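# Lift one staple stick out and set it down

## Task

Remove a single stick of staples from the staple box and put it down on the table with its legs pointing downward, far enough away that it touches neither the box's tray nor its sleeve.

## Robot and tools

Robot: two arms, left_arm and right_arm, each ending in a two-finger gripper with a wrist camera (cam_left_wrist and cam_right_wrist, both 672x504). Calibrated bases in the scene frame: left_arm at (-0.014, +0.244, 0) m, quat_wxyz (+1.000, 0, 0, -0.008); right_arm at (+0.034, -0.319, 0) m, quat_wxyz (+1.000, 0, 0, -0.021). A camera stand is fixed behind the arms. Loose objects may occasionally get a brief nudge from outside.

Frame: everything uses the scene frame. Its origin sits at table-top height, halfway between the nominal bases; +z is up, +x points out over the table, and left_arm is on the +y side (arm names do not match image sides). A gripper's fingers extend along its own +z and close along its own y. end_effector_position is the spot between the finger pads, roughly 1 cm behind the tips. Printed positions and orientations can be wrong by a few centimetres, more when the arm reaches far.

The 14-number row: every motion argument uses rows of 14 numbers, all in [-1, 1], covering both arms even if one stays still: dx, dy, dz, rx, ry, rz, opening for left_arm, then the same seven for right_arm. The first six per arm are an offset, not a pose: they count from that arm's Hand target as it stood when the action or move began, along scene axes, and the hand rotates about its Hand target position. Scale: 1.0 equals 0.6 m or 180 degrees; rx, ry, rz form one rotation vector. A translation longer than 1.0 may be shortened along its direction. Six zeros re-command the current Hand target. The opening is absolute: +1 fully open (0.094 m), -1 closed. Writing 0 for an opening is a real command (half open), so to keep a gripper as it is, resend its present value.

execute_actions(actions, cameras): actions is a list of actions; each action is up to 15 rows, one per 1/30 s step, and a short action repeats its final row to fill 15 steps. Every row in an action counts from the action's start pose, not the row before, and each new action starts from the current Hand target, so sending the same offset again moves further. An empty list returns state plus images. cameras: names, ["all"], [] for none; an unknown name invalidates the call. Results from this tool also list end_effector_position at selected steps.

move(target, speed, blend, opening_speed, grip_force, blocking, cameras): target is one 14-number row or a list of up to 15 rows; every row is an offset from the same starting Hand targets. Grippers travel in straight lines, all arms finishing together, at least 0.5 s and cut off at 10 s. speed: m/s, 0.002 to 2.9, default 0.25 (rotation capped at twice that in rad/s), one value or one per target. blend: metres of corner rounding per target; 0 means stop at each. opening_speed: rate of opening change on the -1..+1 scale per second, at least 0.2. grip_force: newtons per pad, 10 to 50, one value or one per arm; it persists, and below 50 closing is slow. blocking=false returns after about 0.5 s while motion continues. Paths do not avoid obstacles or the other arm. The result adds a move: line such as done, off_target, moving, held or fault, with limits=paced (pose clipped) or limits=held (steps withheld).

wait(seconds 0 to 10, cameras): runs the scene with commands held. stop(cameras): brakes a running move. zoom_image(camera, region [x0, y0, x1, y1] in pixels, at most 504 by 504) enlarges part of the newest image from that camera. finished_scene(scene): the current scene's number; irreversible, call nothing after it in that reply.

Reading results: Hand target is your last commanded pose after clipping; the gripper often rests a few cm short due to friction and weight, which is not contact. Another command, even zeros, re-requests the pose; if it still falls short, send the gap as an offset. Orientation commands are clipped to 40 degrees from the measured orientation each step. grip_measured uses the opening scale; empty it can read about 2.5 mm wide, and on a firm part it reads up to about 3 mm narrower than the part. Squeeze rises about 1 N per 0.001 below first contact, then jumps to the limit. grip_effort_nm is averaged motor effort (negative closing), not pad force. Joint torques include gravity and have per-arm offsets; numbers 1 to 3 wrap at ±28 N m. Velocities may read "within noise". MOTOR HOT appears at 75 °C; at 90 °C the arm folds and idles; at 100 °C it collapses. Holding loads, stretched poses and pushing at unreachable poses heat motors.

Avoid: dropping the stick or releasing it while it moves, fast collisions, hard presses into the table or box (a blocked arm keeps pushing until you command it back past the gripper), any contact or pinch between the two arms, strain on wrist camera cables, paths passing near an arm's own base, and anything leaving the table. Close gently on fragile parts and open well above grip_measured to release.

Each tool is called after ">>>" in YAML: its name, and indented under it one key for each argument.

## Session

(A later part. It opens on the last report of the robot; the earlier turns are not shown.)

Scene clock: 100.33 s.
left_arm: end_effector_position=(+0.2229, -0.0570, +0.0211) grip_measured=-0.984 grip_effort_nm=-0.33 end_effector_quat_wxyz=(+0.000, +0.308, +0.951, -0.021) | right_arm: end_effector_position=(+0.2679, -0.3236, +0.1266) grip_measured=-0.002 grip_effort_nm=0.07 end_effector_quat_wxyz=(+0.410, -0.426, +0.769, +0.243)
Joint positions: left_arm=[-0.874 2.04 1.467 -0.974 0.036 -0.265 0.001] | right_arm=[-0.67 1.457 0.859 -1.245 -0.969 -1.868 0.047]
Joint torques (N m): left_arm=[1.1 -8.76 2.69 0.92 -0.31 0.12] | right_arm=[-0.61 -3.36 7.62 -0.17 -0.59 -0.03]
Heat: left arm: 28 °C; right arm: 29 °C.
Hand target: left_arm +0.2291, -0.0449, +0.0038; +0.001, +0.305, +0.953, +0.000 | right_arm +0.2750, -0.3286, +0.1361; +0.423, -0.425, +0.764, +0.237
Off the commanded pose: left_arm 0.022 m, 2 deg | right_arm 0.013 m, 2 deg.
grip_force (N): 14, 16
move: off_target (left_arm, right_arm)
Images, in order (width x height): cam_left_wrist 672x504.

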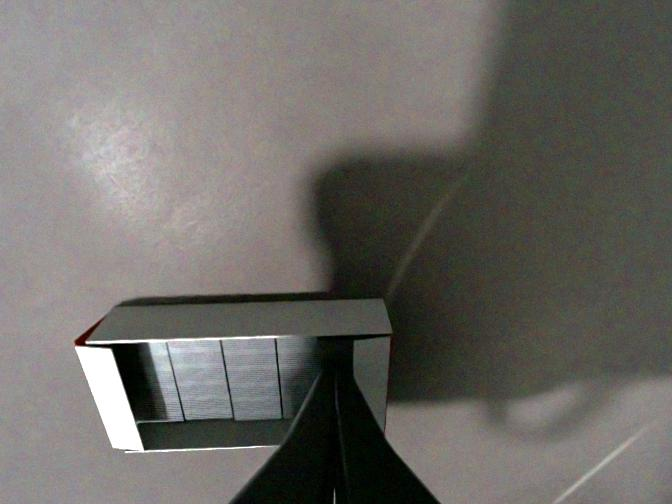

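>>> move:
  target: [0.013,0.0175,0.002,0,0,0,-1,0,0,0.0,0,0,0,0]
  speed: 0.04
  cameras: ["cam_left_wrist"]

>>> zoom_image:
  camera: "cam_left_wrist"
  region: [200, 250, 480, 450]

Scene clock: 102.00 s.
left_arm: end_effector_position=(+0.2368, -0.0400, +0.0158) grip_measured=-0.984 grip_effort_nm=-0.33 end_effector_quat_wxyz=(+0.006, +0.302, +0.953, -0.011) | right_arm: end_effector_position=(+0.2679, -0.3236, +0.1266) grip_measured=-0.002 grip_effort_nm=0.07 end_effector_quat_wxyz=(+0.410, -0.426, +0.769, +0.243)
Joint positions: left_arm=[-0.828 2.034 1.435 -0.951 0.012 -0.23 0.001] | right_arm=[-0.67 1.457 0.859 -1.245 -0.969 -1.868 0.047]
Joint torques (N m): left_arm=[0.05 -8.99 4.3 0.7 -0.13 0.11] | right_arm=[-0.65 -3.4 7.56 -0.16 -0.6 -0.03]
Heat: left arm: 28 °C; right arm: 28 °C.
Hand target: left_arm +0.2369, -0.0344, +0.0050; +0.001, +0.305, +0.952, +0.000 | right_arm +0.2750, -0.3286, +0.1361; +0.423, -0.425, +0.764, +0.237
Off the commanded pose: left_arm 0.012 m, 1 deg | right_arm 0.013 m, 2 deg.
grip_force (N): 14, 16
move: off_target (left_arm, right_arm)
Images, in order (width x height): cam_left_wrist 672x504.

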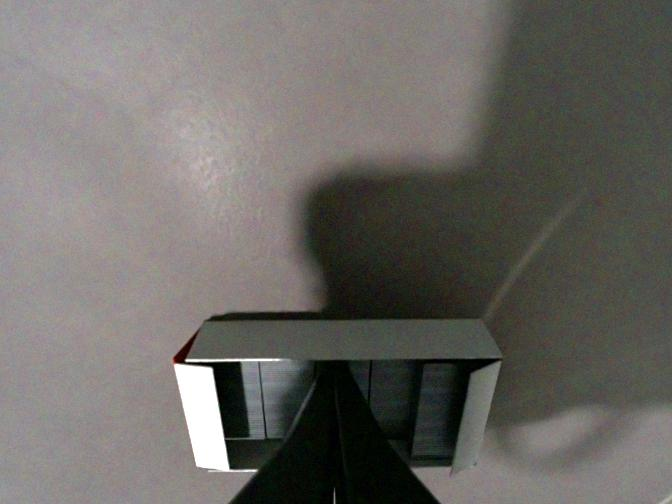

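Scaled by 1.800 from the camera's 672x504 image, which has a finer 960x720 frame.

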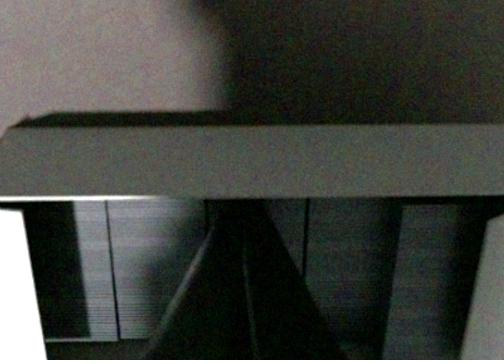

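>>> move:
  target: [0.0,0.0,0.06,0,0,0,-1,0,0,0.0,0,0,0,0]
  speed: 0.15
  cameras: ["cam_left_wrist"]

>>> zoom_image:
  camera: "cam_left_wrist"
  region: [180, 250, 480, 450]

Scene clock: 103.70 s.
left_arm: end_effector_position=(+0.2269, -0.0280, +0.0230) grip_measured=-0.984 grip_effort_nm=-0.33 end_effector_quat_wxyz=(-0.024, +0.302, +0.953, +0.009) | right_arm: end_effector_position=(+0.2679, -0.3236, +0.1266) grip_measured=-0.002 grip_effort_nm=0.07 end_effector_quat_wxyz=(+0.410, -0.426, +0.769, +0.243)
Joint positions: left_arm=[-0.828 2.034 1.464 -1.053 0.009 -0.23 0.001] | right_arm=[-0.67 1.457 0.859 -1.245 -0.969 -1.868 0.047]
Joint torques (N m): left_arm=[0.28 -12.98 9.09 0.28 -0.04 0.1] | right_arm=[-0.65 -3.4 7.6 -0.16 -0.61 -0.04]
Heat: left arm: 28 °C; right arm: 28 °C.
Hand target: left_arm +0.2369, -0.0344, +0.0410; +0.001, +0.305, +0.952, +0.000 | right_arm +0.2750, -0.3286, +0.1361; +0.423, -0.425, +0.764, +0.237
Off the commanded pose: left_arm 0.022 m, 3 deg | right_arm 0.013 m, 2 deg.
grip_force (N): 14, 16
move: off_target (left_arm, right_arm)
Images, in order (width x height): cam_left_wrist 672x504.

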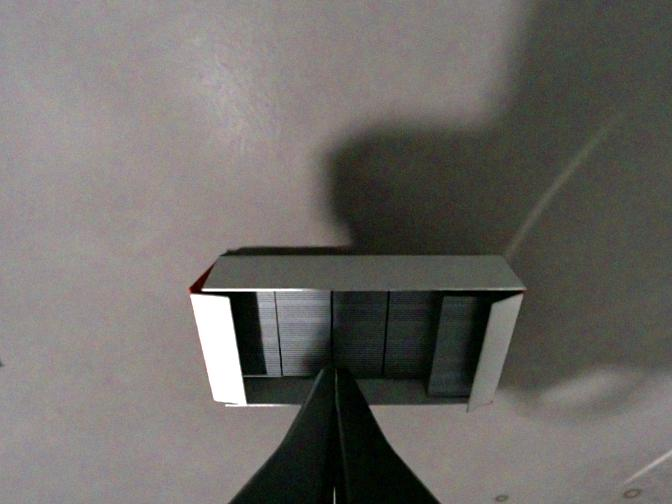

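Scaled by 1.680 from the camera's 672x504 image, which has a finer 960x720 frame.

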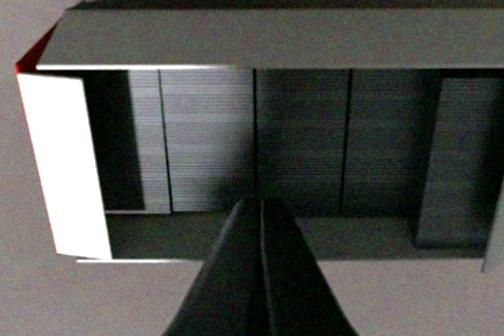

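>>> move:
  target: [-0.0115,-0.0135,0.03,0,0,0,-0.36,0,0,0.0,0,0,0,0]
  speed: 0.15
  grip_force: [50, 16]
  cameras: ["cam_left_wrist"]

>>> zoom_image:
  camera: "cam_left_wrist"
  region: [180, 220, 480, 420]

Scene clock: 108.37 s.
left_arm: end_effector_position=(+0.2221, -0.0337, +0.0369) grip_measured=-0.362 grip_effort_nm=0.14 end_effector_quat_wxyz=(-0.029, +0.307, +0.951, +0.013) | right_arm: end_effector_position=(+0.2679, -0.3236, +0.1266) grip_measured=-0.002 grip_effort_nm=0.08 end_effector_quat_wxyz=(+0.410, -0.426, +0.769, +0.243)
Joint positions: left_arm=[-0.849 2.034 1.521 -1.122 0.008 -0.242 0.03] | right_arm=[-0.67 1.457 0.859 -1.245 -0.969 -1.868 0.047]
Joint torques (N m): left_arm=[-0.29 -14.09 9.1 0.28 -0.05 -0.07] | right_arm=[-0.64 -3.38 7.61 -0.18 -0.6 -0.03]
Heat: left arm: 28 °C; right arm: 28 °C.
Hand target: left_arm +0.2300, -0.0425, +0.0590; +0.001, +0.305, +0.953, +0.000 | right_arm +0.2750, -0.3286, +0.1361; +0.423, -0.425, +0.764, +0.237
Off the commanded pose: left_arm 0.025 m, 4 deg | right_arm 0.013 m, 2 deg.
grip_force (N): 50, 16
move: off_target (left_arm, right_arm)
Images, in order (width x height): cam_left_wrist 672x504.

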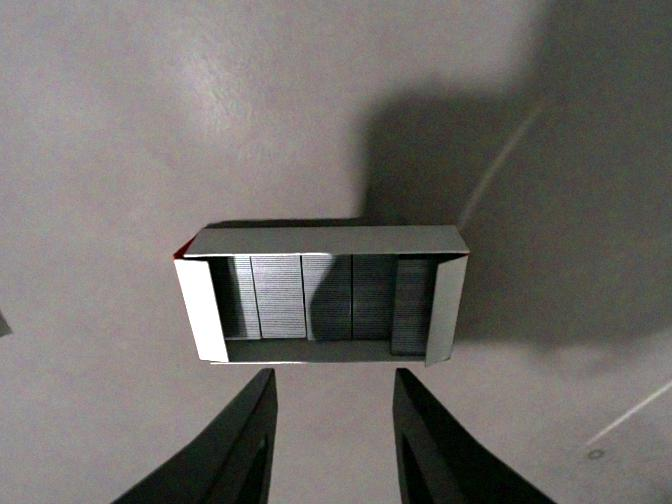

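Scaled by 1.680 from the camera's 672x504 image, which has a finer 960x720 frame.

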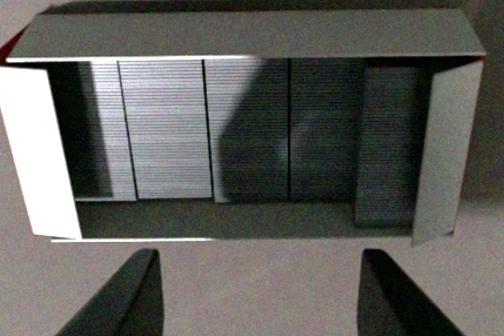

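>>> move:
  target: [0.0023,0.0015,-0.048,0,0,0,-0.36,0,0,0.0,0,0,0,0]
  speed: 0.1
  cameras: ["cam_left_wrist"]

>>> zoom_image:
  camera: "cam_left_wrist"
  region: [180, 220, 480, 420]

Scene clock: 110.27 s.
left_arm: end_effector_position=(+0.2300, -0.0430, +0.0304) grip_measured=-0.362 grip_effort_nm=0.15 end_effector_quat_wxyz=(-0.006, +0.307, +0.952, -0.001) | right_arm: end_effector_position=(+0.2679, -0.3236, +0.1266) grip_measured=-0.002 grip_effort_nm=0.08 end_effector_quat_wxyz=(+0.410, -0.426, +0.769, +0.243)
Joint positions: left_arm=[-0.849 2.034 1.496 -1.041 0.008 -0.242 0.03] | right_arm=[-0.67 1.457 0.859 -1.245 -0.969 -1.868 0.047]
Joint torques (N m): left_arm=[-0.08 -11.17 4.92 0.64 -0.06 -0.02] | right_arm=[-0.65 -3.38 7.58 -0.17 -0.59 -0.05]
Heat: left arm: 28 °C; right arm: 28 °C.
Hand target: left_arm +0.2313, -0.0415, +0.0302; +0.001, +0.304, +0.953, +0.000 | right_arm +0.2750, -0.3286, +0.1361; +0.423, -0.425, +0.764, +0.237
Off the commanded pose: left_arm 0.002 m, 1 deg | right_arm 0.013 m, 2 deg.
grip_force (N): 50, 16
move: off_target (right_arm)
Images, in order (width x height): cam_left_wrist 672x504.

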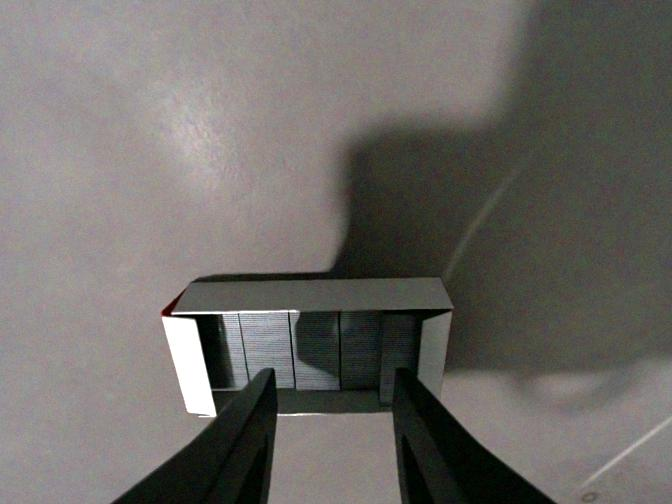

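Scaled by 1.680 from the camera's 672x504 image, which has a finer 960x720 frame.

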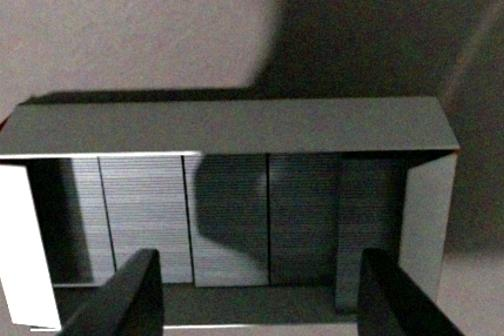

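>>> move:
  target: [0.000,0.001,-0.03,0,0,0,-0.36,0,0,0.0,0,0,0,0]
  speed: 0.03
  cameras: ["cam_left_wrist"]

>>> zoom_image:
  camera: "cam_left_wrist"
  region: [180, 250, 480, 450]

Scene clock: 111.47 s.
left_arm: end_effector_position=(+0.2297, -0.0426, +0.0215) grip_measured=-0.362 grip_effort_nm=0.15 end_effector_quat_wxyz=(-0.001, +0.307, +0.952, -0.004) | right_arm: end_effector_position=(+0.2679, -0.3236, +0.1266) grip_measured=-0.002 grip_effort_nm=0.08 end_effector_quat_wxyz=(+0.410, -0.426, +0.769, +0.243)
Joint positions: left_arm=[-0.849 2.034 1.459 -0.995 0.008 -0.242 0.03] | right_arm=[-0.67 1.457 0.859 -1.245 -0.969 -1.868 0.047]
Joint torques (N m): left_arm=[0.12 -9.42 4.14 0.88 -0.06 -0.04] | right_arm=[-0.68 -3.34 7.6 -0.17 -0.6 -0.03]
Heat: left arm: 28 °C; right arm: 28 °C.
Hand target: left_arm +0.2313, -0.0409, +0.0122; +0.001, +0.304, +0.953, +0.000 | right_arm +0.2750, -0.3286, +0.1361; +0.423, -0.425, +0.764, +0.237
Off the commanded pose: left_arm 0.010 m, 1 deg | right_arm 0.013 m, 2 deg.
grip_force (N): 50, 16
move: off_target (right_arm)
Images, in order (width x height): cam_left_wrist 672x504.

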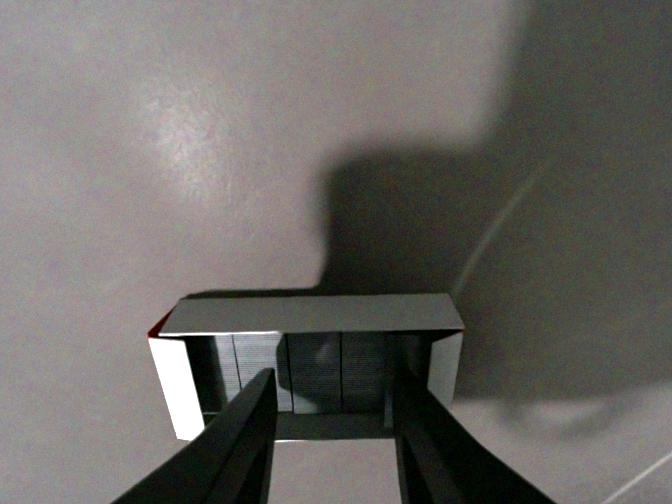

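Scaled by 1.680 from the camera's 672x504 image, which has a finer 960x720 frame.

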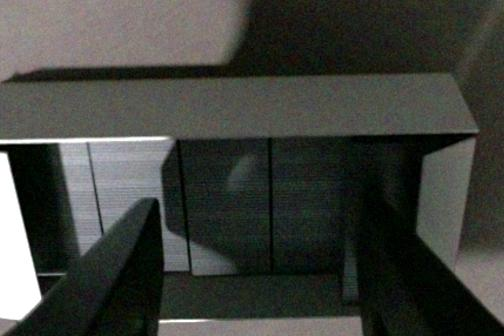

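>>> move:
  target: [0.000,0.00,-0.008,0,0,0,-0.36,0,0,0.0,0,0,0,0]
  speed: 0.03

>>> move:
  target: [0.000,0.00,0,0,0,0,-0.75,0,0,0.0,0,0,0,0]
  opening_speed: 0.3
  cameras: ["cam_left_wrist"]

>>> zoom_image:
  camera: "cam_left_wrist"
  region: [180, 250, 480, 450]

Scene clock: 114.20 s.
left_arm: end_effector_position=(+0.2295, -0.0425, +0.0209) grip_measured=-0.362 grip_effort_nm=0.14 end_effector_quat_wxyz=(-0.002, +0.307, +0.952, -0.004) | right_arm: end_effector_position=(+0.2679, -0.3236, +0.1266) grip_measured=-0.002 grip_effort_nm=0.07 end_effector_quat_wxyz=(+0.410, -0.426, +0.769, +0.243)
Joint positions: left_arm=[-0.849 2.034 1.457 -0.992 0.009 -0.242 0.03] | right_arm=[-0.67 1.457 0.859 -1.245 -0.969 -1.868 0.047]
Joint torques (N m): left_arm=[0.14 -8.96 3.44 0.99 -0.08 -0.02] | right_arm=[-0.65 -3.38 7.58 -0.18 -0.6 -0.04]
Heat: left arm: 28 °C; right arm: 28 °C.
Hand target: left_arm +0.2313, -0.0409, +0.0074; +0.001, +0.304, +0.953, +0.000 | right_arm +0.2750, -0.3286, +0.1361; +0.423, -0.425, +0.764, +0.237
Off the commanded pose: left_arm 0.014 m, 1 deg | right_arm 0.013 m, 2 deg.
grip_force (N): 50, 16
move: off_target (left_arm, right_arm)

Scene clock: 115.70 s.
left_arm: end_effector_position=(+0.2285, -0.0481, +0.0211) grip_measured=-0.748 grip_effort_nm=-0.09 end_effector_quat_wxyz=(-0.002, +0.307, +0.952, -0.018) | right_arm: end_effector_position=(+0.2679, -0.3236, +0.1266) grip_measured=-0.002 grip_effort_nm=0.07 end_effector_quat_wxyz=(+0.410, -0.426, +0.769, +0.243)
Joint positions: left_arm=[-0.849 2.034 1.457 -0.978 0.033 -0.242 0.012] | right_arm=[-0.67 1.457 0.859 -1.245 -0.969 -1.868 0.047]
Joint torques (N m): left_arm=[0.08 -8.87 3.37 0.91 -0.27 -0.03] | right_arm=[-0.66 -3.4 7.6 -0.17 -0.59 -0.04]
Heat: left arm: 28 °C; right arm: 28 °C.
Hand target: left_arm +0.2314, -0.0409, +0.0074; +0.001, +0.304, +0.953, +0.000 | right_arm +0.2750, -0.3286, +0.1361; +0.423, -0.425, +0.764, +0.237
Off the commanded pose: left_arm 0.016 m, 2 deg | right_arm 0.013 m, 2 deg.
grip_force (N): 50, 16
move: off_target (left_arm, right_arm)
Images, in order (width x height): cam_left_wrist 672x504.

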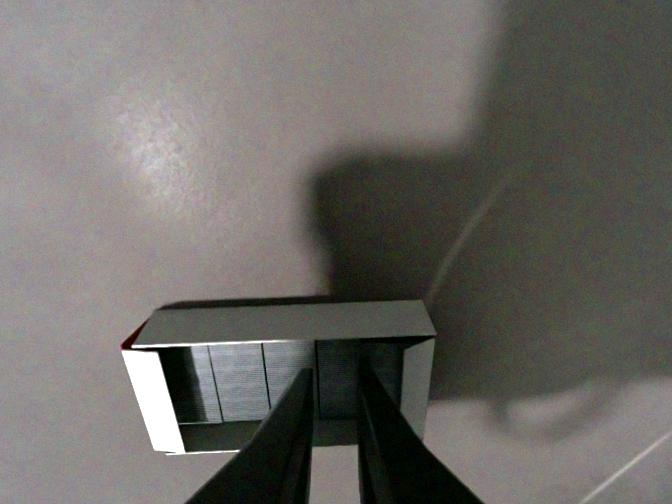

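Scaled by 1.680 from the camera's 672x504 image, which has a finer 960x720 frame.

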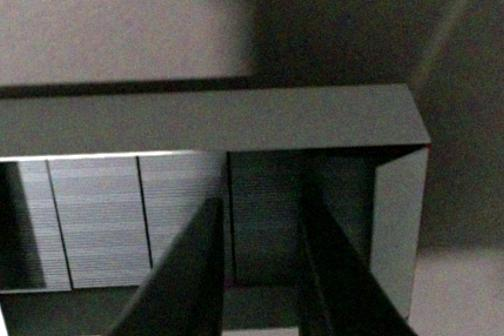

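>>> move:
  target: [0.002,0.003,0.010,0,0,0,-0.75,0,0,0.0,0,0,0,0]
  speed: 0.03
  cameras: ["cam_left_wrist"]

>>> zoom_image:
  camera: "cam_left_wrist"
  region: [180, 250, 480, 450]

Scene clock: 116.93 s.
left_arm: end_effector_position=(+0.2285, -0.0481, +0.0211) grip_measured=-0.748 grip_effort_nm=-0.09 end_effector_quat_wxyz=(-0.002, +0.307, +0.952, -0.018) | right_arm: end_effector_position=(+0.2679, -0.3236, +0.1266) grip_measured=-0.002 grip_effort_nm=0.07 end_effector_quat_wxyz=(+0.410, -0.426, +0.769, +0.243)
Joint positions: left_arm=[-0.849 2.034 1.457 -0.978 0.033 -0.242 0.012] | right_arm=[-0.67 1.457 0.859 -1.245 -0.969 -1.868 0.047]
Joint torques (N m): left_arm=[0.55 -9.73 4.27 0.64 -0.27 0.05] | right_arm=[-0.65 -3.37 7.56 -0.18 -0.61 -0.04]
Heat: left arm: 28 °C; right arm: 28 °C.
Hand target: left_arm +0.2325, -0.0391, +0.0134; +0.001, +0.304, +0.953, +0.000 | right_arm +0.2750, -0.3286, +0.1361; +0.423, -0.425, +0.764, +0.237
Off the commanded pose: left_arm 0.012 m, 2 deg | right_arm 0.013 m, 2 deg.
grip_force (N): 50, 16
move: off_target (left_arm, right_arm)
Images, in order (width x height): cam_left_wrist 672x504.

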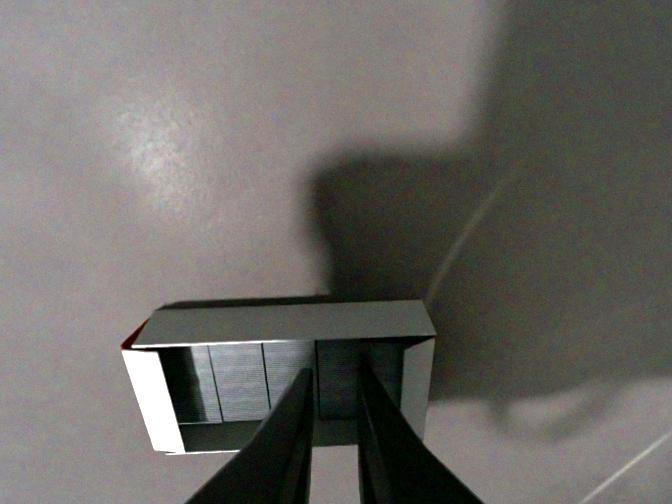

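Scaled by 1.680 from the camera's 672x504 image, which has a finer 960x720 frame.

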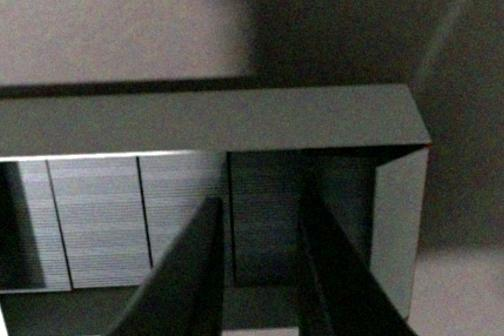

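>>> move:
  target: [0.0,0.0,0.08,0,0,0,-0.75,0,0,0.0,0,0,0,0]
  speed: 0.15

>>> move:
  target: [0.1,0.17,0.12,0,0,0.3,-0.75,0,0,0.0,0,0,0,0.3]
  grip_force: [50, 50]
  cameras: ["cam_left_wrist"]

Scene clock: 119.23 s.
left_arm: end_effector_position=(+0.2220, -0.0340, +0.0411) grip_measured=-0.748 grip_effort_nm=-0.07 end_effector_quat_wxyz=(-0.027, +0.306, +0.951, +0.011) | right_arm: end_effector_position=(+0.2679, -0.3236, +0.1266) grip_measured=-0.002 grip_effort_nm=0.07 end_effector_quat_wxyz=(+0.410, -0.426, +0.769, +0.243)
Joint positions: left_arm=[-0.849 2.025 1.526 -1.13 0.009 -0.242 0.012] | right_arm=[-0.67 1.457 0.859 -1.245 -0.969 -1.868 0.047]
Joint torques (N m): left_arm=[0.62 -13.57 9.17 0.28 -0.06 0.04] | right_arm=[-0.65 -3.4 7.57 -0.17 -0.6 -0.03]
Heat: left arm: 28 °C; right arm: 28 °C.
Hand target: left_arm +0.2326, -0.0391, +0.0614; +0.001, +0.304, +0.953, +0.000 | right_arm +0.2750, -0.3286, +0.1361; +0.423, -0.425, +0.764, +0.237
Off the commanded pose: left_arm 0.023 m, 4 deg | right_arm 0.013 m, 2 deg.
grip_force (N): 50, 16
move: off_target (left_arm, right_arm)

Scene clock: 121.87 s.
left_arm: end_effector_position=(+0.2864, +0.0645, +0.1126) grip_measured=-0.748 grip_effort_nm=-0.08 end_effector_quat_wxyz=(-0.025, -0.157, +0.987, +0.015) | right_arm: end_effector_position=(+0.2679, -0.3236, +0.1266) grip_measured=+0.298 grip_effort_nm=0.07 end_effector_quat_wxyz=(+0.410, -0.426, +0.769, +0.243)
Joint positions: left_arm=[-0.521 1.93 1.677 -1.377 0.009 -0.852 0.012] | right_arm=[-0.67 1.457 0.859 -1.245 -0.969 -1.868 0.061]
Joint torques (N m): left_arm=[-0.1 -12.75 9.44 0.18 -0.04 -0.08] | right_arm=[-0.65 -3.37 7.54 -0.17 -0.6 -0.03]
Heat: left arm: 28 °C; right arm: 28 °C.
Hand target: left_arm +0.2926, +0.0629, +0.1334; +0.001, -0.161, +0.987, +0.000 | right_arm +0.2751, -0.3286, +0.1361; +0.423, -0.425, +0.764, +0.237
Off the commanded pose: left_arm 0.022 m, 4 deg | right_arm 0.013 m, 2 deg.
move: off_target (left_arm, right_arm)
Images, in order (width x height): cam_left_wrist 672x504.

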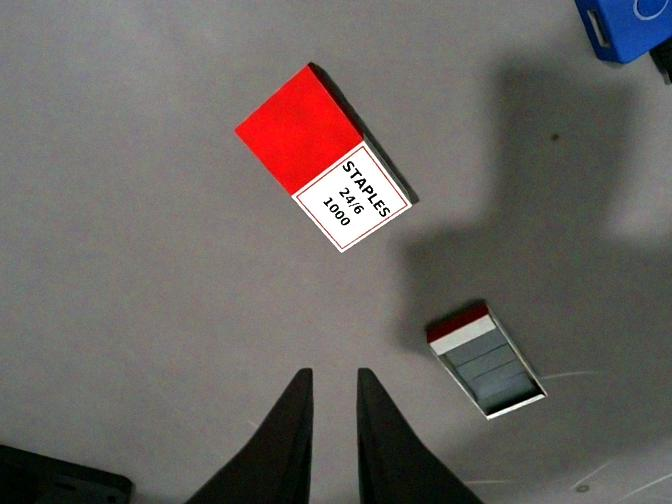

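>>> zoom_image:
  camera: "cam_left_wrist"
  region: [410, 290, 560, 430]

Scaled by 3.360 from the camera's 672x504 image, which has a finer 960x720 frame.

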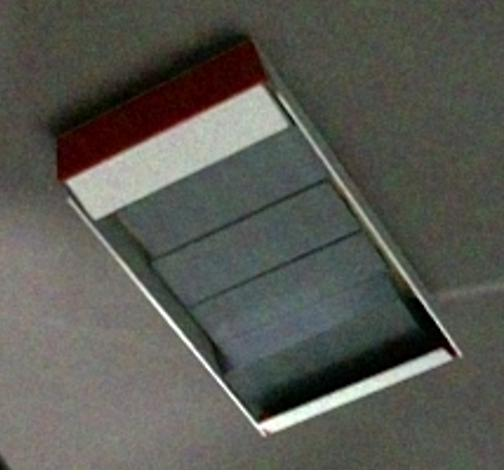

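>>> move:
  target: [0,0,0,0,0,0,-0.75,-0.15,0.349,-0.1,0,0,0,0.3]
  cameras: ["cam_right_wrist"]

>>> zoom_image:
  camera: "cam_right_wrist"
  region: [240, 60, 440, 260]

Scene clock: 125.83 s.
left_arm: end_effector_position=(+0.2863, +0.0645, +0.1126) grip_measured=-0.748 grip_effort_nm=-0.08 end_effector_quat_wxyz=(-0.025, -0.157, +0.987, +0.016) | right_arm: end_effector_position=(+0.1856, -0.1198, +0.0800) grip_measured=+0.298 grip_effort_nm=0.08 end_effector_quat_wxyz=(+0.422, -0.426, +0.765, +0.236)
Joint positions: left_arm=[-0.521 1.93 1.677 -1.377 0.009 -0.853 0.012] | right_arm=[0.807 0.52 0.138 -0.194 -0.213 -0.135 0.061]
Joint torques (N m): left_arm=[-0.08 -12.97 9.31 0.24 -0.05 -0.08] | right_arm=[0.51 0.77 5.45 2.19 -0.01 0.09]
Heat: left arm: 29 °C; right arm: 28 °C.
Hand target: left_arm +0.2926, +0.0629, +0.1334; +0.001, -0.161, +0.987, +0.000 | right_arm +0.1850, -0.1192, +0.0761; +0.423, -0.425, +0.764, +0.237
Off the commanded pose: left_arm 0.022 m, 4 deg | right_arm 0.004 m, 0 deg.
move: off_target (left_arm)
Images, in order (width x height): cam_right_wrist 672x504.

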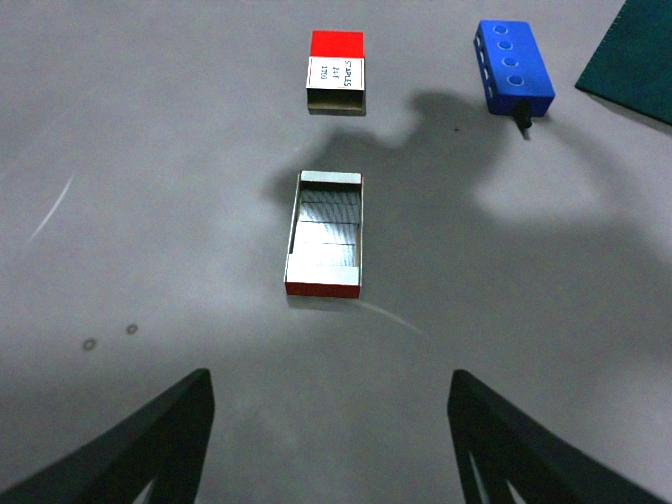

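Scaled by 2.520 from the camera's 672x504 image, which has a finer 960x720 frame.

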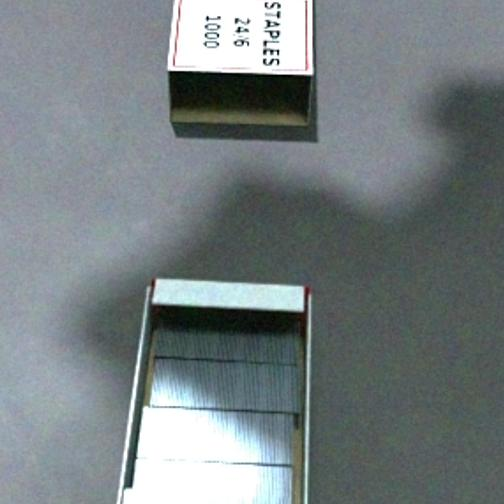

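>>> move:
  target:
    - [0,0,0,0,0,0,-0.75,0.034,0.062,-0.1043,0,0,0,0.1]
    - [0,0,0,0,0,0,-0.75,0.0517,0.0895,-0.1043,0,0,0,0.1]
  speed: 0.1
  cameras: ["cam_right_wrist"]

>>> zoom_image:
  camera: "cam_right_wrist"
  region: [220, 160, 460, 410]

Scene clock: 128.63 s.
left_arm: end_effector_position=(+0.2863, +0.0645, +0.1126) grip_measured=-0.748 grip_effort_nm=-0.07 end_effector_quat_wxyz=(-0.025, -0.157, +0.987, +0.016) | right_arm: end_effector_position=(+0.2135, -0.0676, +0.0149) grip_measured=+0.102 grip_effort_nm=-0.10 end_effector_quat_wxyz=(+0.425, -0.425, +0.762, +0.242)
Joint positions: left_arm=[-0.521 1.93 1.677 -1.377 0.009 -0.853 0.012] | right_arm=[0.913 1.525 0.072 0.898 -0.133 -0.073 0.052]
Joint torques (N m): left_arm=[0.01 -12.85 9.39 0.28 -0.08 -0.1] | right_arm=[0.53 -2.22 4.6 1.81 0.09 0.04]
Heat: left arm: 29 °C; right arm: 28 °C.
Hand target: left_arm +0.2926, +0.0629, +0.1334; +0.001, -0.161, +0.987, +0.000 | right_arm +0.2161, -0.0655, +0.0135; +0.423, -0.425, +0.764, +0.237
Off the commanded pose: left_arm 0.022 m, 4 deg | right_arm 0.004 m, 1 deg.
move: off_target (left_arm)
Images, in order (width x height): cam_right_wrist 672x504.

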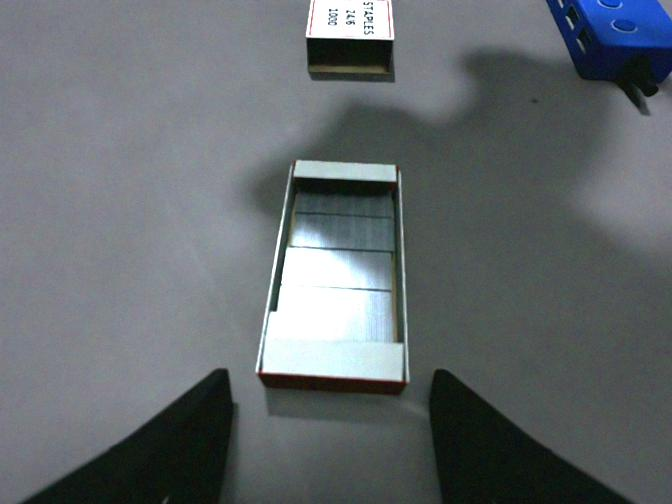

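Scaled by 2.016 from the camera's 672x504 image, which has a finer 960x720 frame.

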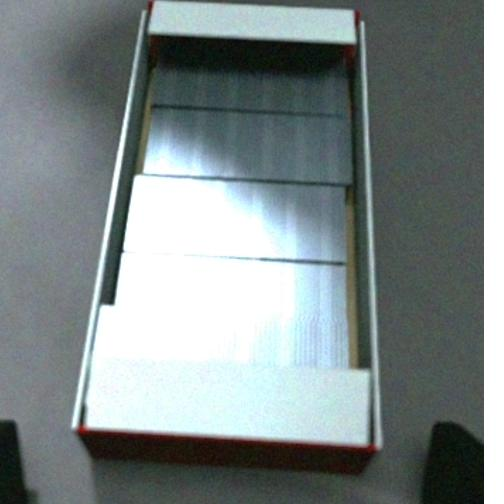

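>>> move:
  target: [0,0,0,0,0,0,-0.75,0.0,0.004,0,0,0,0,-0.12]
  opening_speed: 0.5

>>> move:
  target: [0,0,0,0,0,0,-0.75,0,0,0,0,0,0,-0.4]
  opening_speed: 0.25
  grip_force: [50, 25]

>>> move:
  target: [0,0,0,0,0,0,-0.75,0,0,0.1,0,0,0,-0.4]
  speed: 0.1
  cameras: ["all"]

Scene clock: 130.07 s.
left_arm: end_effector_position=(+0.2863, +0.0645, +0.1126) grip_measured=-0.748 grip_effort_nm=-0.08 end_effector_quat_wxyz=(-0.025, -0.157, +0.987, +0.016) | right_arm: end_effector_position=(+0.2121, -0.0661, +0.0148) grip_measured=-0.118 grip_effort_nm=-0.10 end_effector_quat_wxyz=(+0.425, -0.426, +0.761, +0.243)
Joint positions: left_arm=[-0.521 1.93 1.677 -1.377 0.009 -0.853 0.012] | right_arm=[0.923 1.532 0.072 0.906 -0.128 -0.069 0.041]
Joint torques (N m): left_arm=[-0.02 -12.78 9.47 0.24 -0.07 -0.09] | right_arm=[0.38 -2.17 5.11 1.76 0.12 0.05]
Heat: left arm: 29 °C; right arm: 28 °C.
Hand target: left_arm +0.2926, +0.0629, +0.1334; +0.001, -0.161, +0.987, +0.000 | right_arm +0.2161, -0.0632, +0.0134; +0.423, -0.425, +0.764, +0.237
Off the commanded pose: left_arm 0.022 m, 4 deg | right_arm 0.005 m, 1 deg.
move: off_target (left_arm)

Scene clock: 131.40 s.
left_arm: end_effector_position=(+0.2863, +0.0645, +0.1126) grip_measured=-0.748 grip_effort_nm=-0.08 end_effector_quat_wxyz=(-0.025, -0.157, +0.987, +0.016) | right_arm: end_effector_position=(+0.2122, -0.0661, +0.0147) grip_measured=-0.398 grip_effort_nm=-0.10 end_effector_quat_wxyz=(+0.425, -0.426, +0.761, +0.243)
Joint positions: left_arm=[-0.521 1.93 1.677 -1.377 0.009 -0.853 0.012] | right_arm=[0.923 1.532 0.072 0.907 -0.128 -0.068 0.028]
Joint torques (N m): left_arm=[-0.02 -12.9 9.37 0.24 -0.02 -0.11] | right_arm=[0.44 -2.19 5.15 1.74 0.12 0.06]
Heat: left arm: 29 °C; right arm: 28 °C.
Hand target: left_arm +0.2926, +0.0629, +0.1334; +0.001, -0.161, +0.987, +0.000 | right_arm +0.2160, -0.0631, +0.0134; +0.423, -0.425, +0.764, +0.237
Off the commanded pose: left_arm 0.022 m, 4 deg | right_arm 0.005 m, 1 deg.
grip_force (N): 50, 25
move: off_target (left_arm)

Scene clock: 132.97 s.
left_arm: end_effector_position=(+0.2863, +0.0645, +0.1126) grip_measured=-0.748 grip_effort_nm=-0.07 end_effector_quat_wxyz=(-0.025, -0.157, +0.987, +0.016) | right_arm: end_effector_position=(+0.2088, -0.0728, +0.0546) grip_measured=-0.398 grip_effort_nm=-0.10 end_effector_quat_wxyz=(+0.402, -0.429, +0.776, +0.230)
Joint positions: left_arm=[-0.521 1.93 1.677 -1.377 0.009 -0.853 0.012] | right_arm=[0.923 1.091 0.191 0.288 -0.119 -0.068 0.028]
Joint torques (N m): left_arm=[-0.14 -12.97 9.58 0.21 -0.05 -0.08] | right_arm=[0.47 -2.85 8.64 1.9 0.04 0.03]
Heat: left arm: 29 °C; right arm: 28 °C.
Hand target: left_arm +0.2926, +0.0629, +0.1334; +0.001, -0.161, +0.987, +0.000 | right_arm +0.2161, -0.0631, +0.0735; +0.423, -0.425, +0.764, +0.237
Off the commanded pose: left_arm 0.022 m, 4 deg | right_arm 0.022 m, 3 deg.
grip_force (N): 50, 25
move: off_target (left_arm, right_arm)

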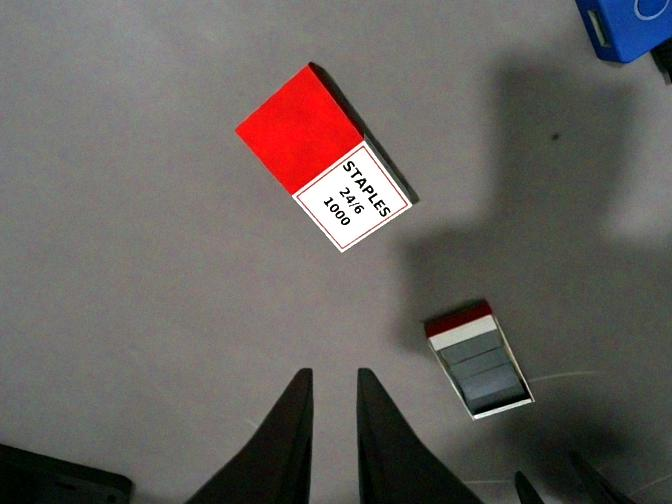

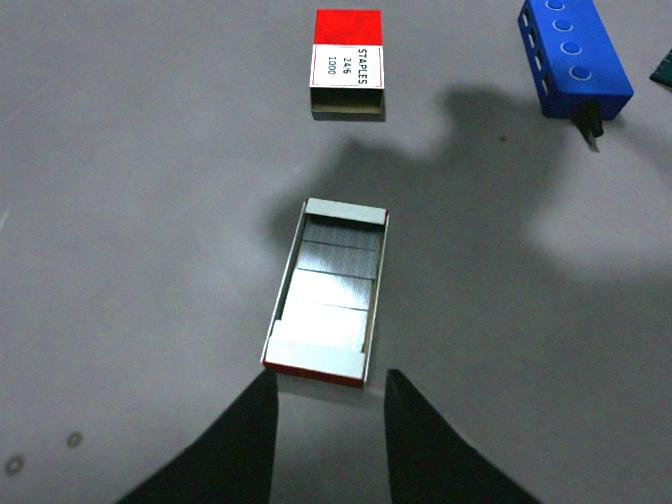

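>>> move:
  target:
    - [0,0,0,0,0,0,-0.75,-0.012,-0.02,0,0,0,-0.033,0.15]
    - [0,0,0,0,0,0,-0.75,-0.012,-0.02,-0.1,0,0,-0.033,0.15]
  speed: 0.1
  grip_force: 50
  cameras: ["cam_right_wrist"]

Scene clock: 136.10 s.
left_arm: end_effector_position=(+0.2863, +0.0645, +0.1126) grip_measured=-0.748 grip_effort_nm=-0.08 end_effector_quat_wxyz=(-0.025, -0.157, +0.987, +0.016) | right_arm: end_effector_position=(+0.2104, -0.0727, +0.0153) grip_measured=+0.148 grip_effort_nm=0.07 end_effector_quat_wxyz=(+0.433, -0.384, +0.786, +0.218)
Joint positions: left_arm=[-0.521 1.93 1.677 -1.377 0.009 -0.853 0.012] | right_arm=[1.016 1.475 0.054 0.861 0.045 0.039 0.054]
Joint torques (N m): left_arm=[-0.13 -12.83 9.52 0.24 -0.09 -0.11] | right_arm=[0.51 -2.32 2.55 2.16 0.11 0.03]
Heat: left arm: 29 °C; right arm: 28 °C.
Hand target: left_arm +0.2926, +0.0629, +0.1334; +0.001, -0.161, +0.987, +0.000 | right_arm +0.2089, -0.0751, +0.0135; +0.435, -0.385, +0.785, +0.214
Off the commanded pose: left_arm 0.022 m, 4 deg | right_arm 0.003 m, 0 deg.
move: off_target (left_arm)
Images, in order (width x height): cam_right_wrist 672x504.

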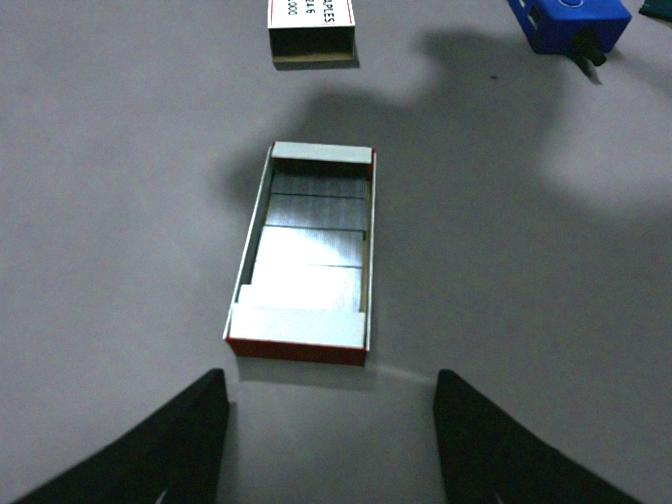

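>>> move:
  target:
    - [0,0,0,0,0,0,-0.75,-0.0105,0.0085,0,0,0,0,0.15]
    - [0,0,0,0,0,0,-0.75,0.003,0.0265,0,0,0,0,0.15]
  speed: 0.08
  cameras: ["cam_right_wrist"]

Scene clock: 137.90 s.
left_arm: end_effector_position=(+0.2863, +0.0645, +0.1126) grip_measured=-0.748 grip_effort_nm=-0.07 end_effector_quat_wxyz=(-0.025, -0.157, +0.987, +0.016) | right_arm: end_effector_position=(+0.2073, -0.0606, +0.0150) grip_measured=+0.148 grip_effort_nm=0.08 end_effector_quat_wxyz=(+0.436, -0.386, +0.783, +0.221)
Joint positions: left_arm=[-0.521 1.93 1.677 -1.377 0.009 -0.853 0.012] | right_arm=[1.071 1.533 0.079 0.903 0.087 0.064 0.054]
Joint torques (N m): left_arm=[0.09 -12.88 9.35 0.22 -0.07 -0.1] | right_arm=[-0.21 -2.21 4.66 1.8 0.1 0.01]
Heat: left arm: 29 °C; right arm: 28 °C.
Hand target: left_arm +0.2926, +0.0629, +0.1334; +0.001, -0.161, +0.987, +0.000 | right_arm +0.2107, -0.0592, +0.0135; +0.435, -0.385, +0.785, +0.214
Off the commanded pose: left_arm 0.022 m, 4 deg | right_arm 0.004 m, 1 deg.
move: off_target (left_arm)
Images, in order (width x height): cam_right_wrist 672x504.

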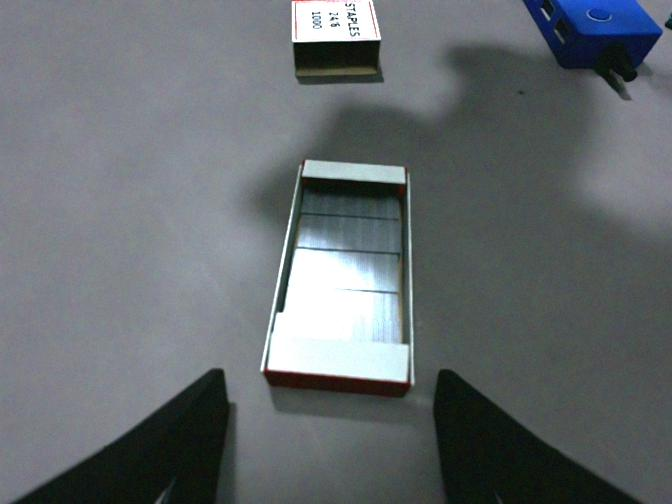

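>>> move:
  target: [0,0,0,0,0,0,-0.75,0.009,0.007,0,0,0,0,0.05]
  speed: 0.08
  cameras: ["cam_right_wrist"]

Scene clock: 138.87 s.
left_arm: end_effector_position=(+0.2863, +0.0645, +0.1126) grip_measured=-0.748 grip_effort_nm=-0.08 end_effector_quat_wxyz=(-0.025, -0.157, +0.987, +0.016) | right_arm: end_effector_position=(+0.2124, -0.0568, +0.0150) grip_measured=+0.052 grip_effort_nm=-0.10 end_effector_quat_wxyz=(+0.437, -0.382, +0.784, +0.220)
Joint positions: left_arm=[-0.521 1.93 1.677 -1.377 0.009 -0.853 0.012] | right_arm=[1.062 1.558 0.101 0.907 0.084 0.064 0.049]
Joint torques (N m): left_arm=[0.08 -12.78 9.36 0.25 -0.08 -0.1] | right_arm=[-0.64 -2.39 4.79 1.79 0.03 -0.05]
Heat: left arm: 29 °C; right arm: 28 °C.
Hand target: left_arm +0.2926, +0.0629, +0.1334; +0.001, -0.161, +0.987, +0.000 | right_arm +0.2161, -0.0550, +0.0135; +0.435, -0.385, +0.785, +0.214
Off the commanded pose: left_arm 0.022 m, 4 deg | right_arm 0.004 m, 1 deg.
move: off_target (left_arm)
Images, in order (width x height): cam_right_wrist 672x504.

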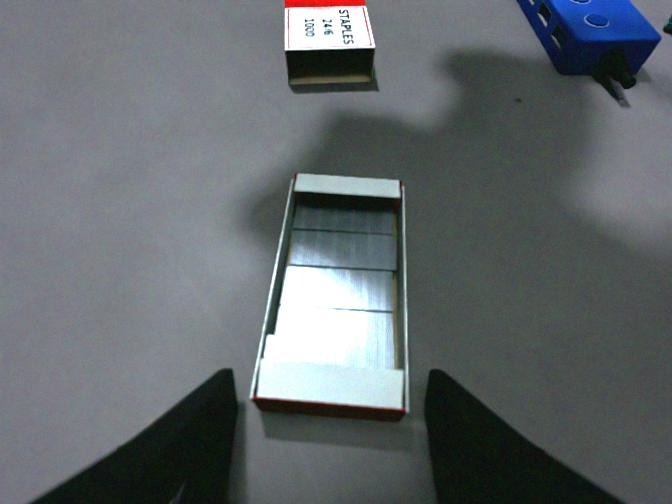

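>>> move:
  target: [0,0,0,0,0,0,-0.75,0,0,0,0,0,0,-0.12]
  opening_speed: 0.5

>>> move:
  target: [0,0,0,0,0,0,-0.75,0,0,0,0,0,0,-0.4]
  opening_speed: 0.25
  grip_force: [50, 25]
  cameras: ["cam_right_wrist"]

Scene clock: 139.83 s.
left_arm: end_effector_position=(+0.2863, +0.0645, +0.1126) grip_measured=-0.748 grip_effort_nm=-0.07 end_effector_quat_wxyz=(-0.025, -0.157, +0.987, +0.016) | right_arm: end_effector_position=(+0.2119, -0.0565, +0.0150) grip_measured=-0.118 grip_effort_nm=-0.10 end_effector_quat_wxyz=(+0.436, -0.383, +0.784, +0.221)
Joint positions: left_arm=[-0.521 1.93 1.677 -1.377 0.009 -0.853 0.012] | right_arm=[1.062 1.558 0.101 0.907 0.081 0.064 0.041]
Joint torques (N m): left_arm=[-0.01 -12.9 9.28 0.24 -0.07 -0.09] | right_arm=[-0.61 -2.41 4.75 1.79 0.03 -0.07]
Heat: left arm: 29 °C; right arm: 28 °C.
Hand target: left_arm +0.2926, +0.0629, +0.1334; +0.001, -0.161, +0.987, +0.000 | right_arm +0.2161, -0.0550, +0.0135; +0.435, -0.385, +0.785, +0.214
Off the commanded pose: left_arm 0.022 m, 4 deg | right_arm 0.005 m, 1 deg.
move: off_target (left_arm)

Scene clock: 141.17 s.
left_arm: end_effector_position=(+0.2863, +0.0645, +0.1126) grip_measured=-0.748 grip_effort_nm=-0.07 end_effector_quat_wxyz=(-0.025, -0.157, +0.987, +0.016) | right_arm: end_effector_position=(+0.2119, -0.0564, +0.0151) grip_measured=-0.225 grip_effort_nm=-0.58 end_effector_quat_wxyz=(+0.436, -0.383, +0.783, +0.221)
Joint positions: left_arm=[-0.521 1.93 1.677 -1.377 0.009 -0.853 0.012] | right_arm=[1.062 1.558 0.101 0.907 0.081 0.064 0.036]
Joint torques (N m): left_arm=[-0.05 -12.7 9.5 0.27 -0.08 -0.09] | right_arm=[-0.64 -2.44 4.78 1.79 0.05 -0.05]
Heat: left arm: 29 °C; right arm: 28 °C.
Hand target: left_arm +0.2926, +0.0629, +0.1334; +0.001, -0.161, +0.987, +0.000 | right_arm +0.2161, -0.0550, +0.0135; +0.435, -0.385, +0.785, +0.214
Off the commanded pose: left_arm 0.022 m, 4 deg | right_arm 0.005 m, 1 deg.
grip_force (N): 50, 25
move: off_target (left_arm)
Images, in order (width x height): cam_right_wrist 672x504.

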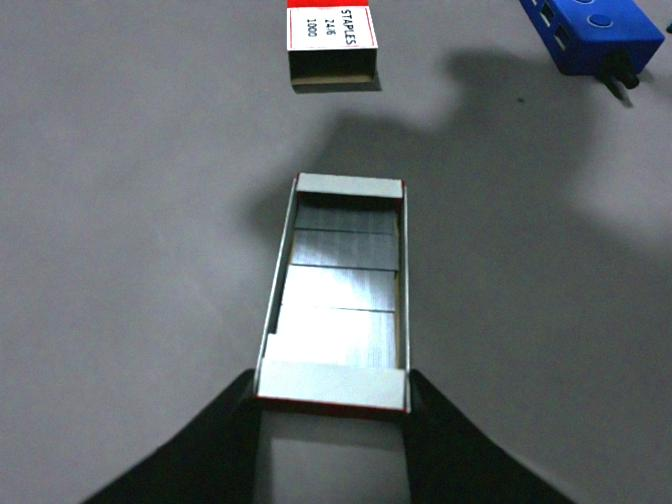

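>>> move:
  target:
    - [0,0,0,0,0,0,-0.75,0,0,0.13,0,0,0,-0.4]
    - [0,0,0,0,0,0,-0.75,0,0,0.13,-0.15,0.118,0,-0.4]
  speed: 0.12
  cameras: ["all"]

>>> zoom_image:
  camera: "cam_right_wrist"
  region: [220, 160, 460, 410]

Scene clock: 146.13 s.
left_arm: end_effector_position=(+0.2863, +0.0645, +0.1126) grip_measured=-0.748 grip_effort_nm=-0.07 end_effector_quat_wxyz=(-0.025, -0.157, +0.987, +0.016) | right_arm: end_effector_position=(+0.2086, -0.0648, +0.0789) grip_measured=-0.225 grip_effort_nm=-0.58 end_effector_quat_wxyz=(+0.169, -0.435, +0.880, +0.081)
Joint positions: left_arm=[-0.521 1.93 1.677 -1.377 0.009 -0.853 0.012] | right_arm=[1.026 1.393 0.885 -0.687 0.029 0.06 0.036]
Joint torques (N m): left_arm=[0.02 -12.9 9.39 0.24 -0.08 -0.12] | right_arm=[-0.57 -4 9.28 1.12 -0.06 0.07]
Heat: left arm: 30 °C; right arm: 29 °C.
Hand target: left_arm +0.2926, +0.0629, +0.1334; +0.001, -0.161, +0.987, +0.000 | right_arm +0.2161, -0.0550, +0.0915; +0.183, -0.429, +0.879, +0.093
Off the commanded pose: left_arm 0.022 m, 4 deg | right_arm 0.018 m, 2 deg.
grip_force (N): 50, 25
move: off_target (left_arm, right_arm)

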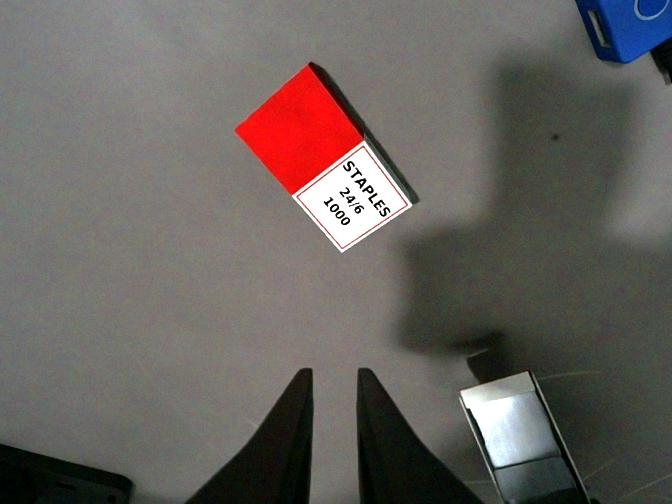

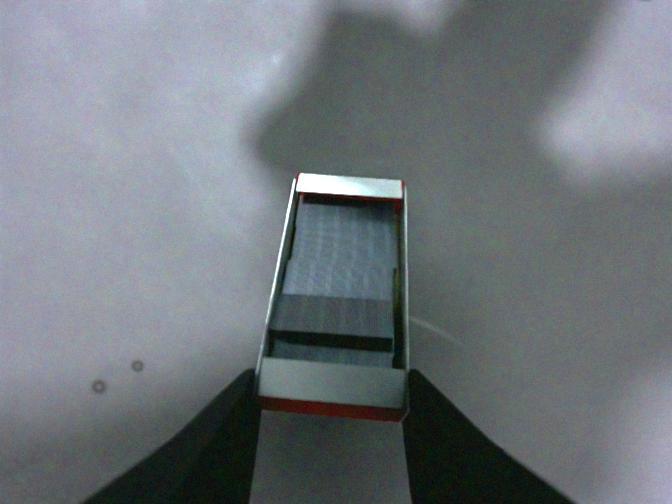

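Scaled by 2.016 from the camera's 672x504 image, which has a finer 960x720 frame.

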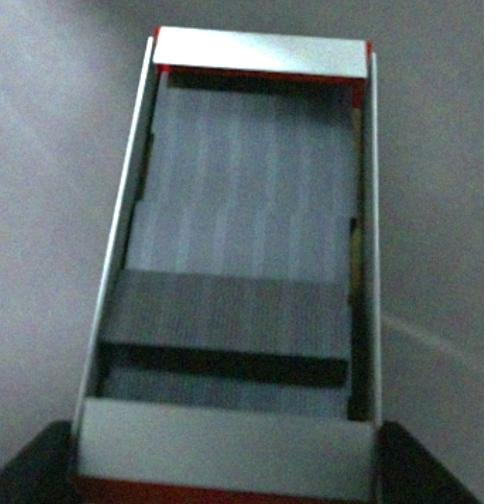

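>>> move:
  target:
    - [0,0,0,0,0,0,-0.75,0,0,0,0.15,-0.118,0,-0.4]
    - [0,0,0,0,0,0,-0.75,0,0,-0.105,0.15,-0.118,0,-0.4]
  speed: 0.12
  cameras: ["all"]

>>> zoom_image:
  camera: "cam_right_wrist"
  region: [220, 160, 460, 410]

Scene clock: 151.20 s.
left_arm: end_effector_position=(+0.2863, +0.0645, +0.1126) grip_measured=-0.748 grip_effort_nm=-0.07 end_effector_quat_wxyz=(-0.025, -0.157, +0.987, +0.016) | right_arm: end_effector_position=(+0.2178, -0.0541, +0.0294) grip_measured=-0.225 grip_effort_nm=-0.58 end_effector_quat_wxyz=(+0.432, -0.383, +0.788, +0.215)
Joint positions: left_arm=[-0.521 1.93 1.677 -1.377 0.009 -0.853 0.012] | right_arm=[1.047 1.423 0.154 0.702 0.076 0.059 0.036]
Joint torques (N m): left_arm=[-0.12 -12.92 9.5 0.19 -0.09 -0.09] | right_arm=[0.49 -2.65 3.26 2.21 0.08 0]
Heat: left arm: 30 °C; right arm: 29 °C.
Hand target: left_arm +0.2926, +0.0629, +0.1334; +0.001, -0.161, +0.987, +0.000 | right_arm +0.2160, -0.0551, +0.0284; +0.435, -0.385, +0.785, +0.214
Off the commanded pose: left_arm 0.022 m, 4 deg | right_arm 0.002 m, 1 deg.
grip_force (N): 50, 25
move: off_target (left_arm)

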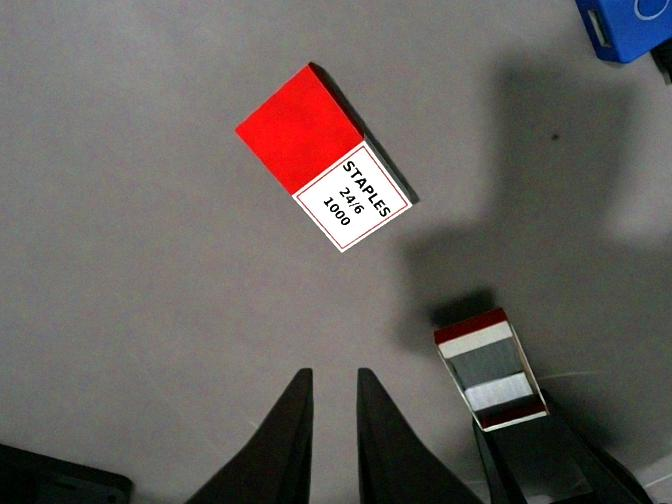

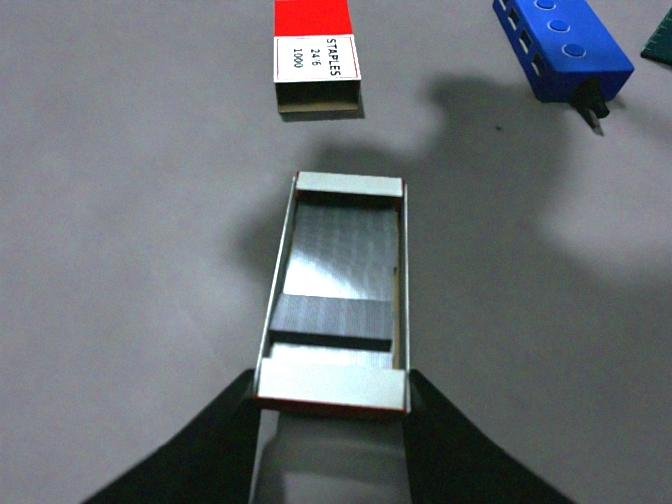

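Scaled by 2.016 from the camera's 672x504 image, which has a finer 960x720 frame.

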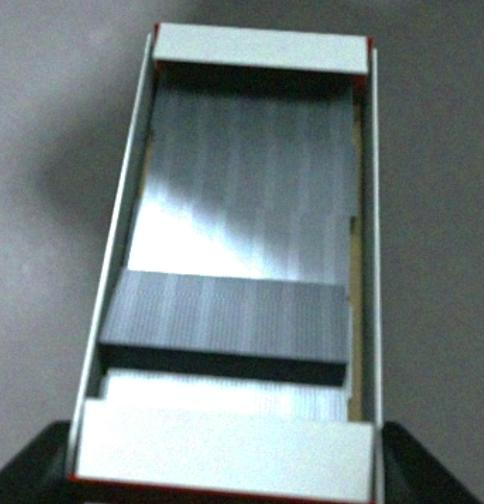

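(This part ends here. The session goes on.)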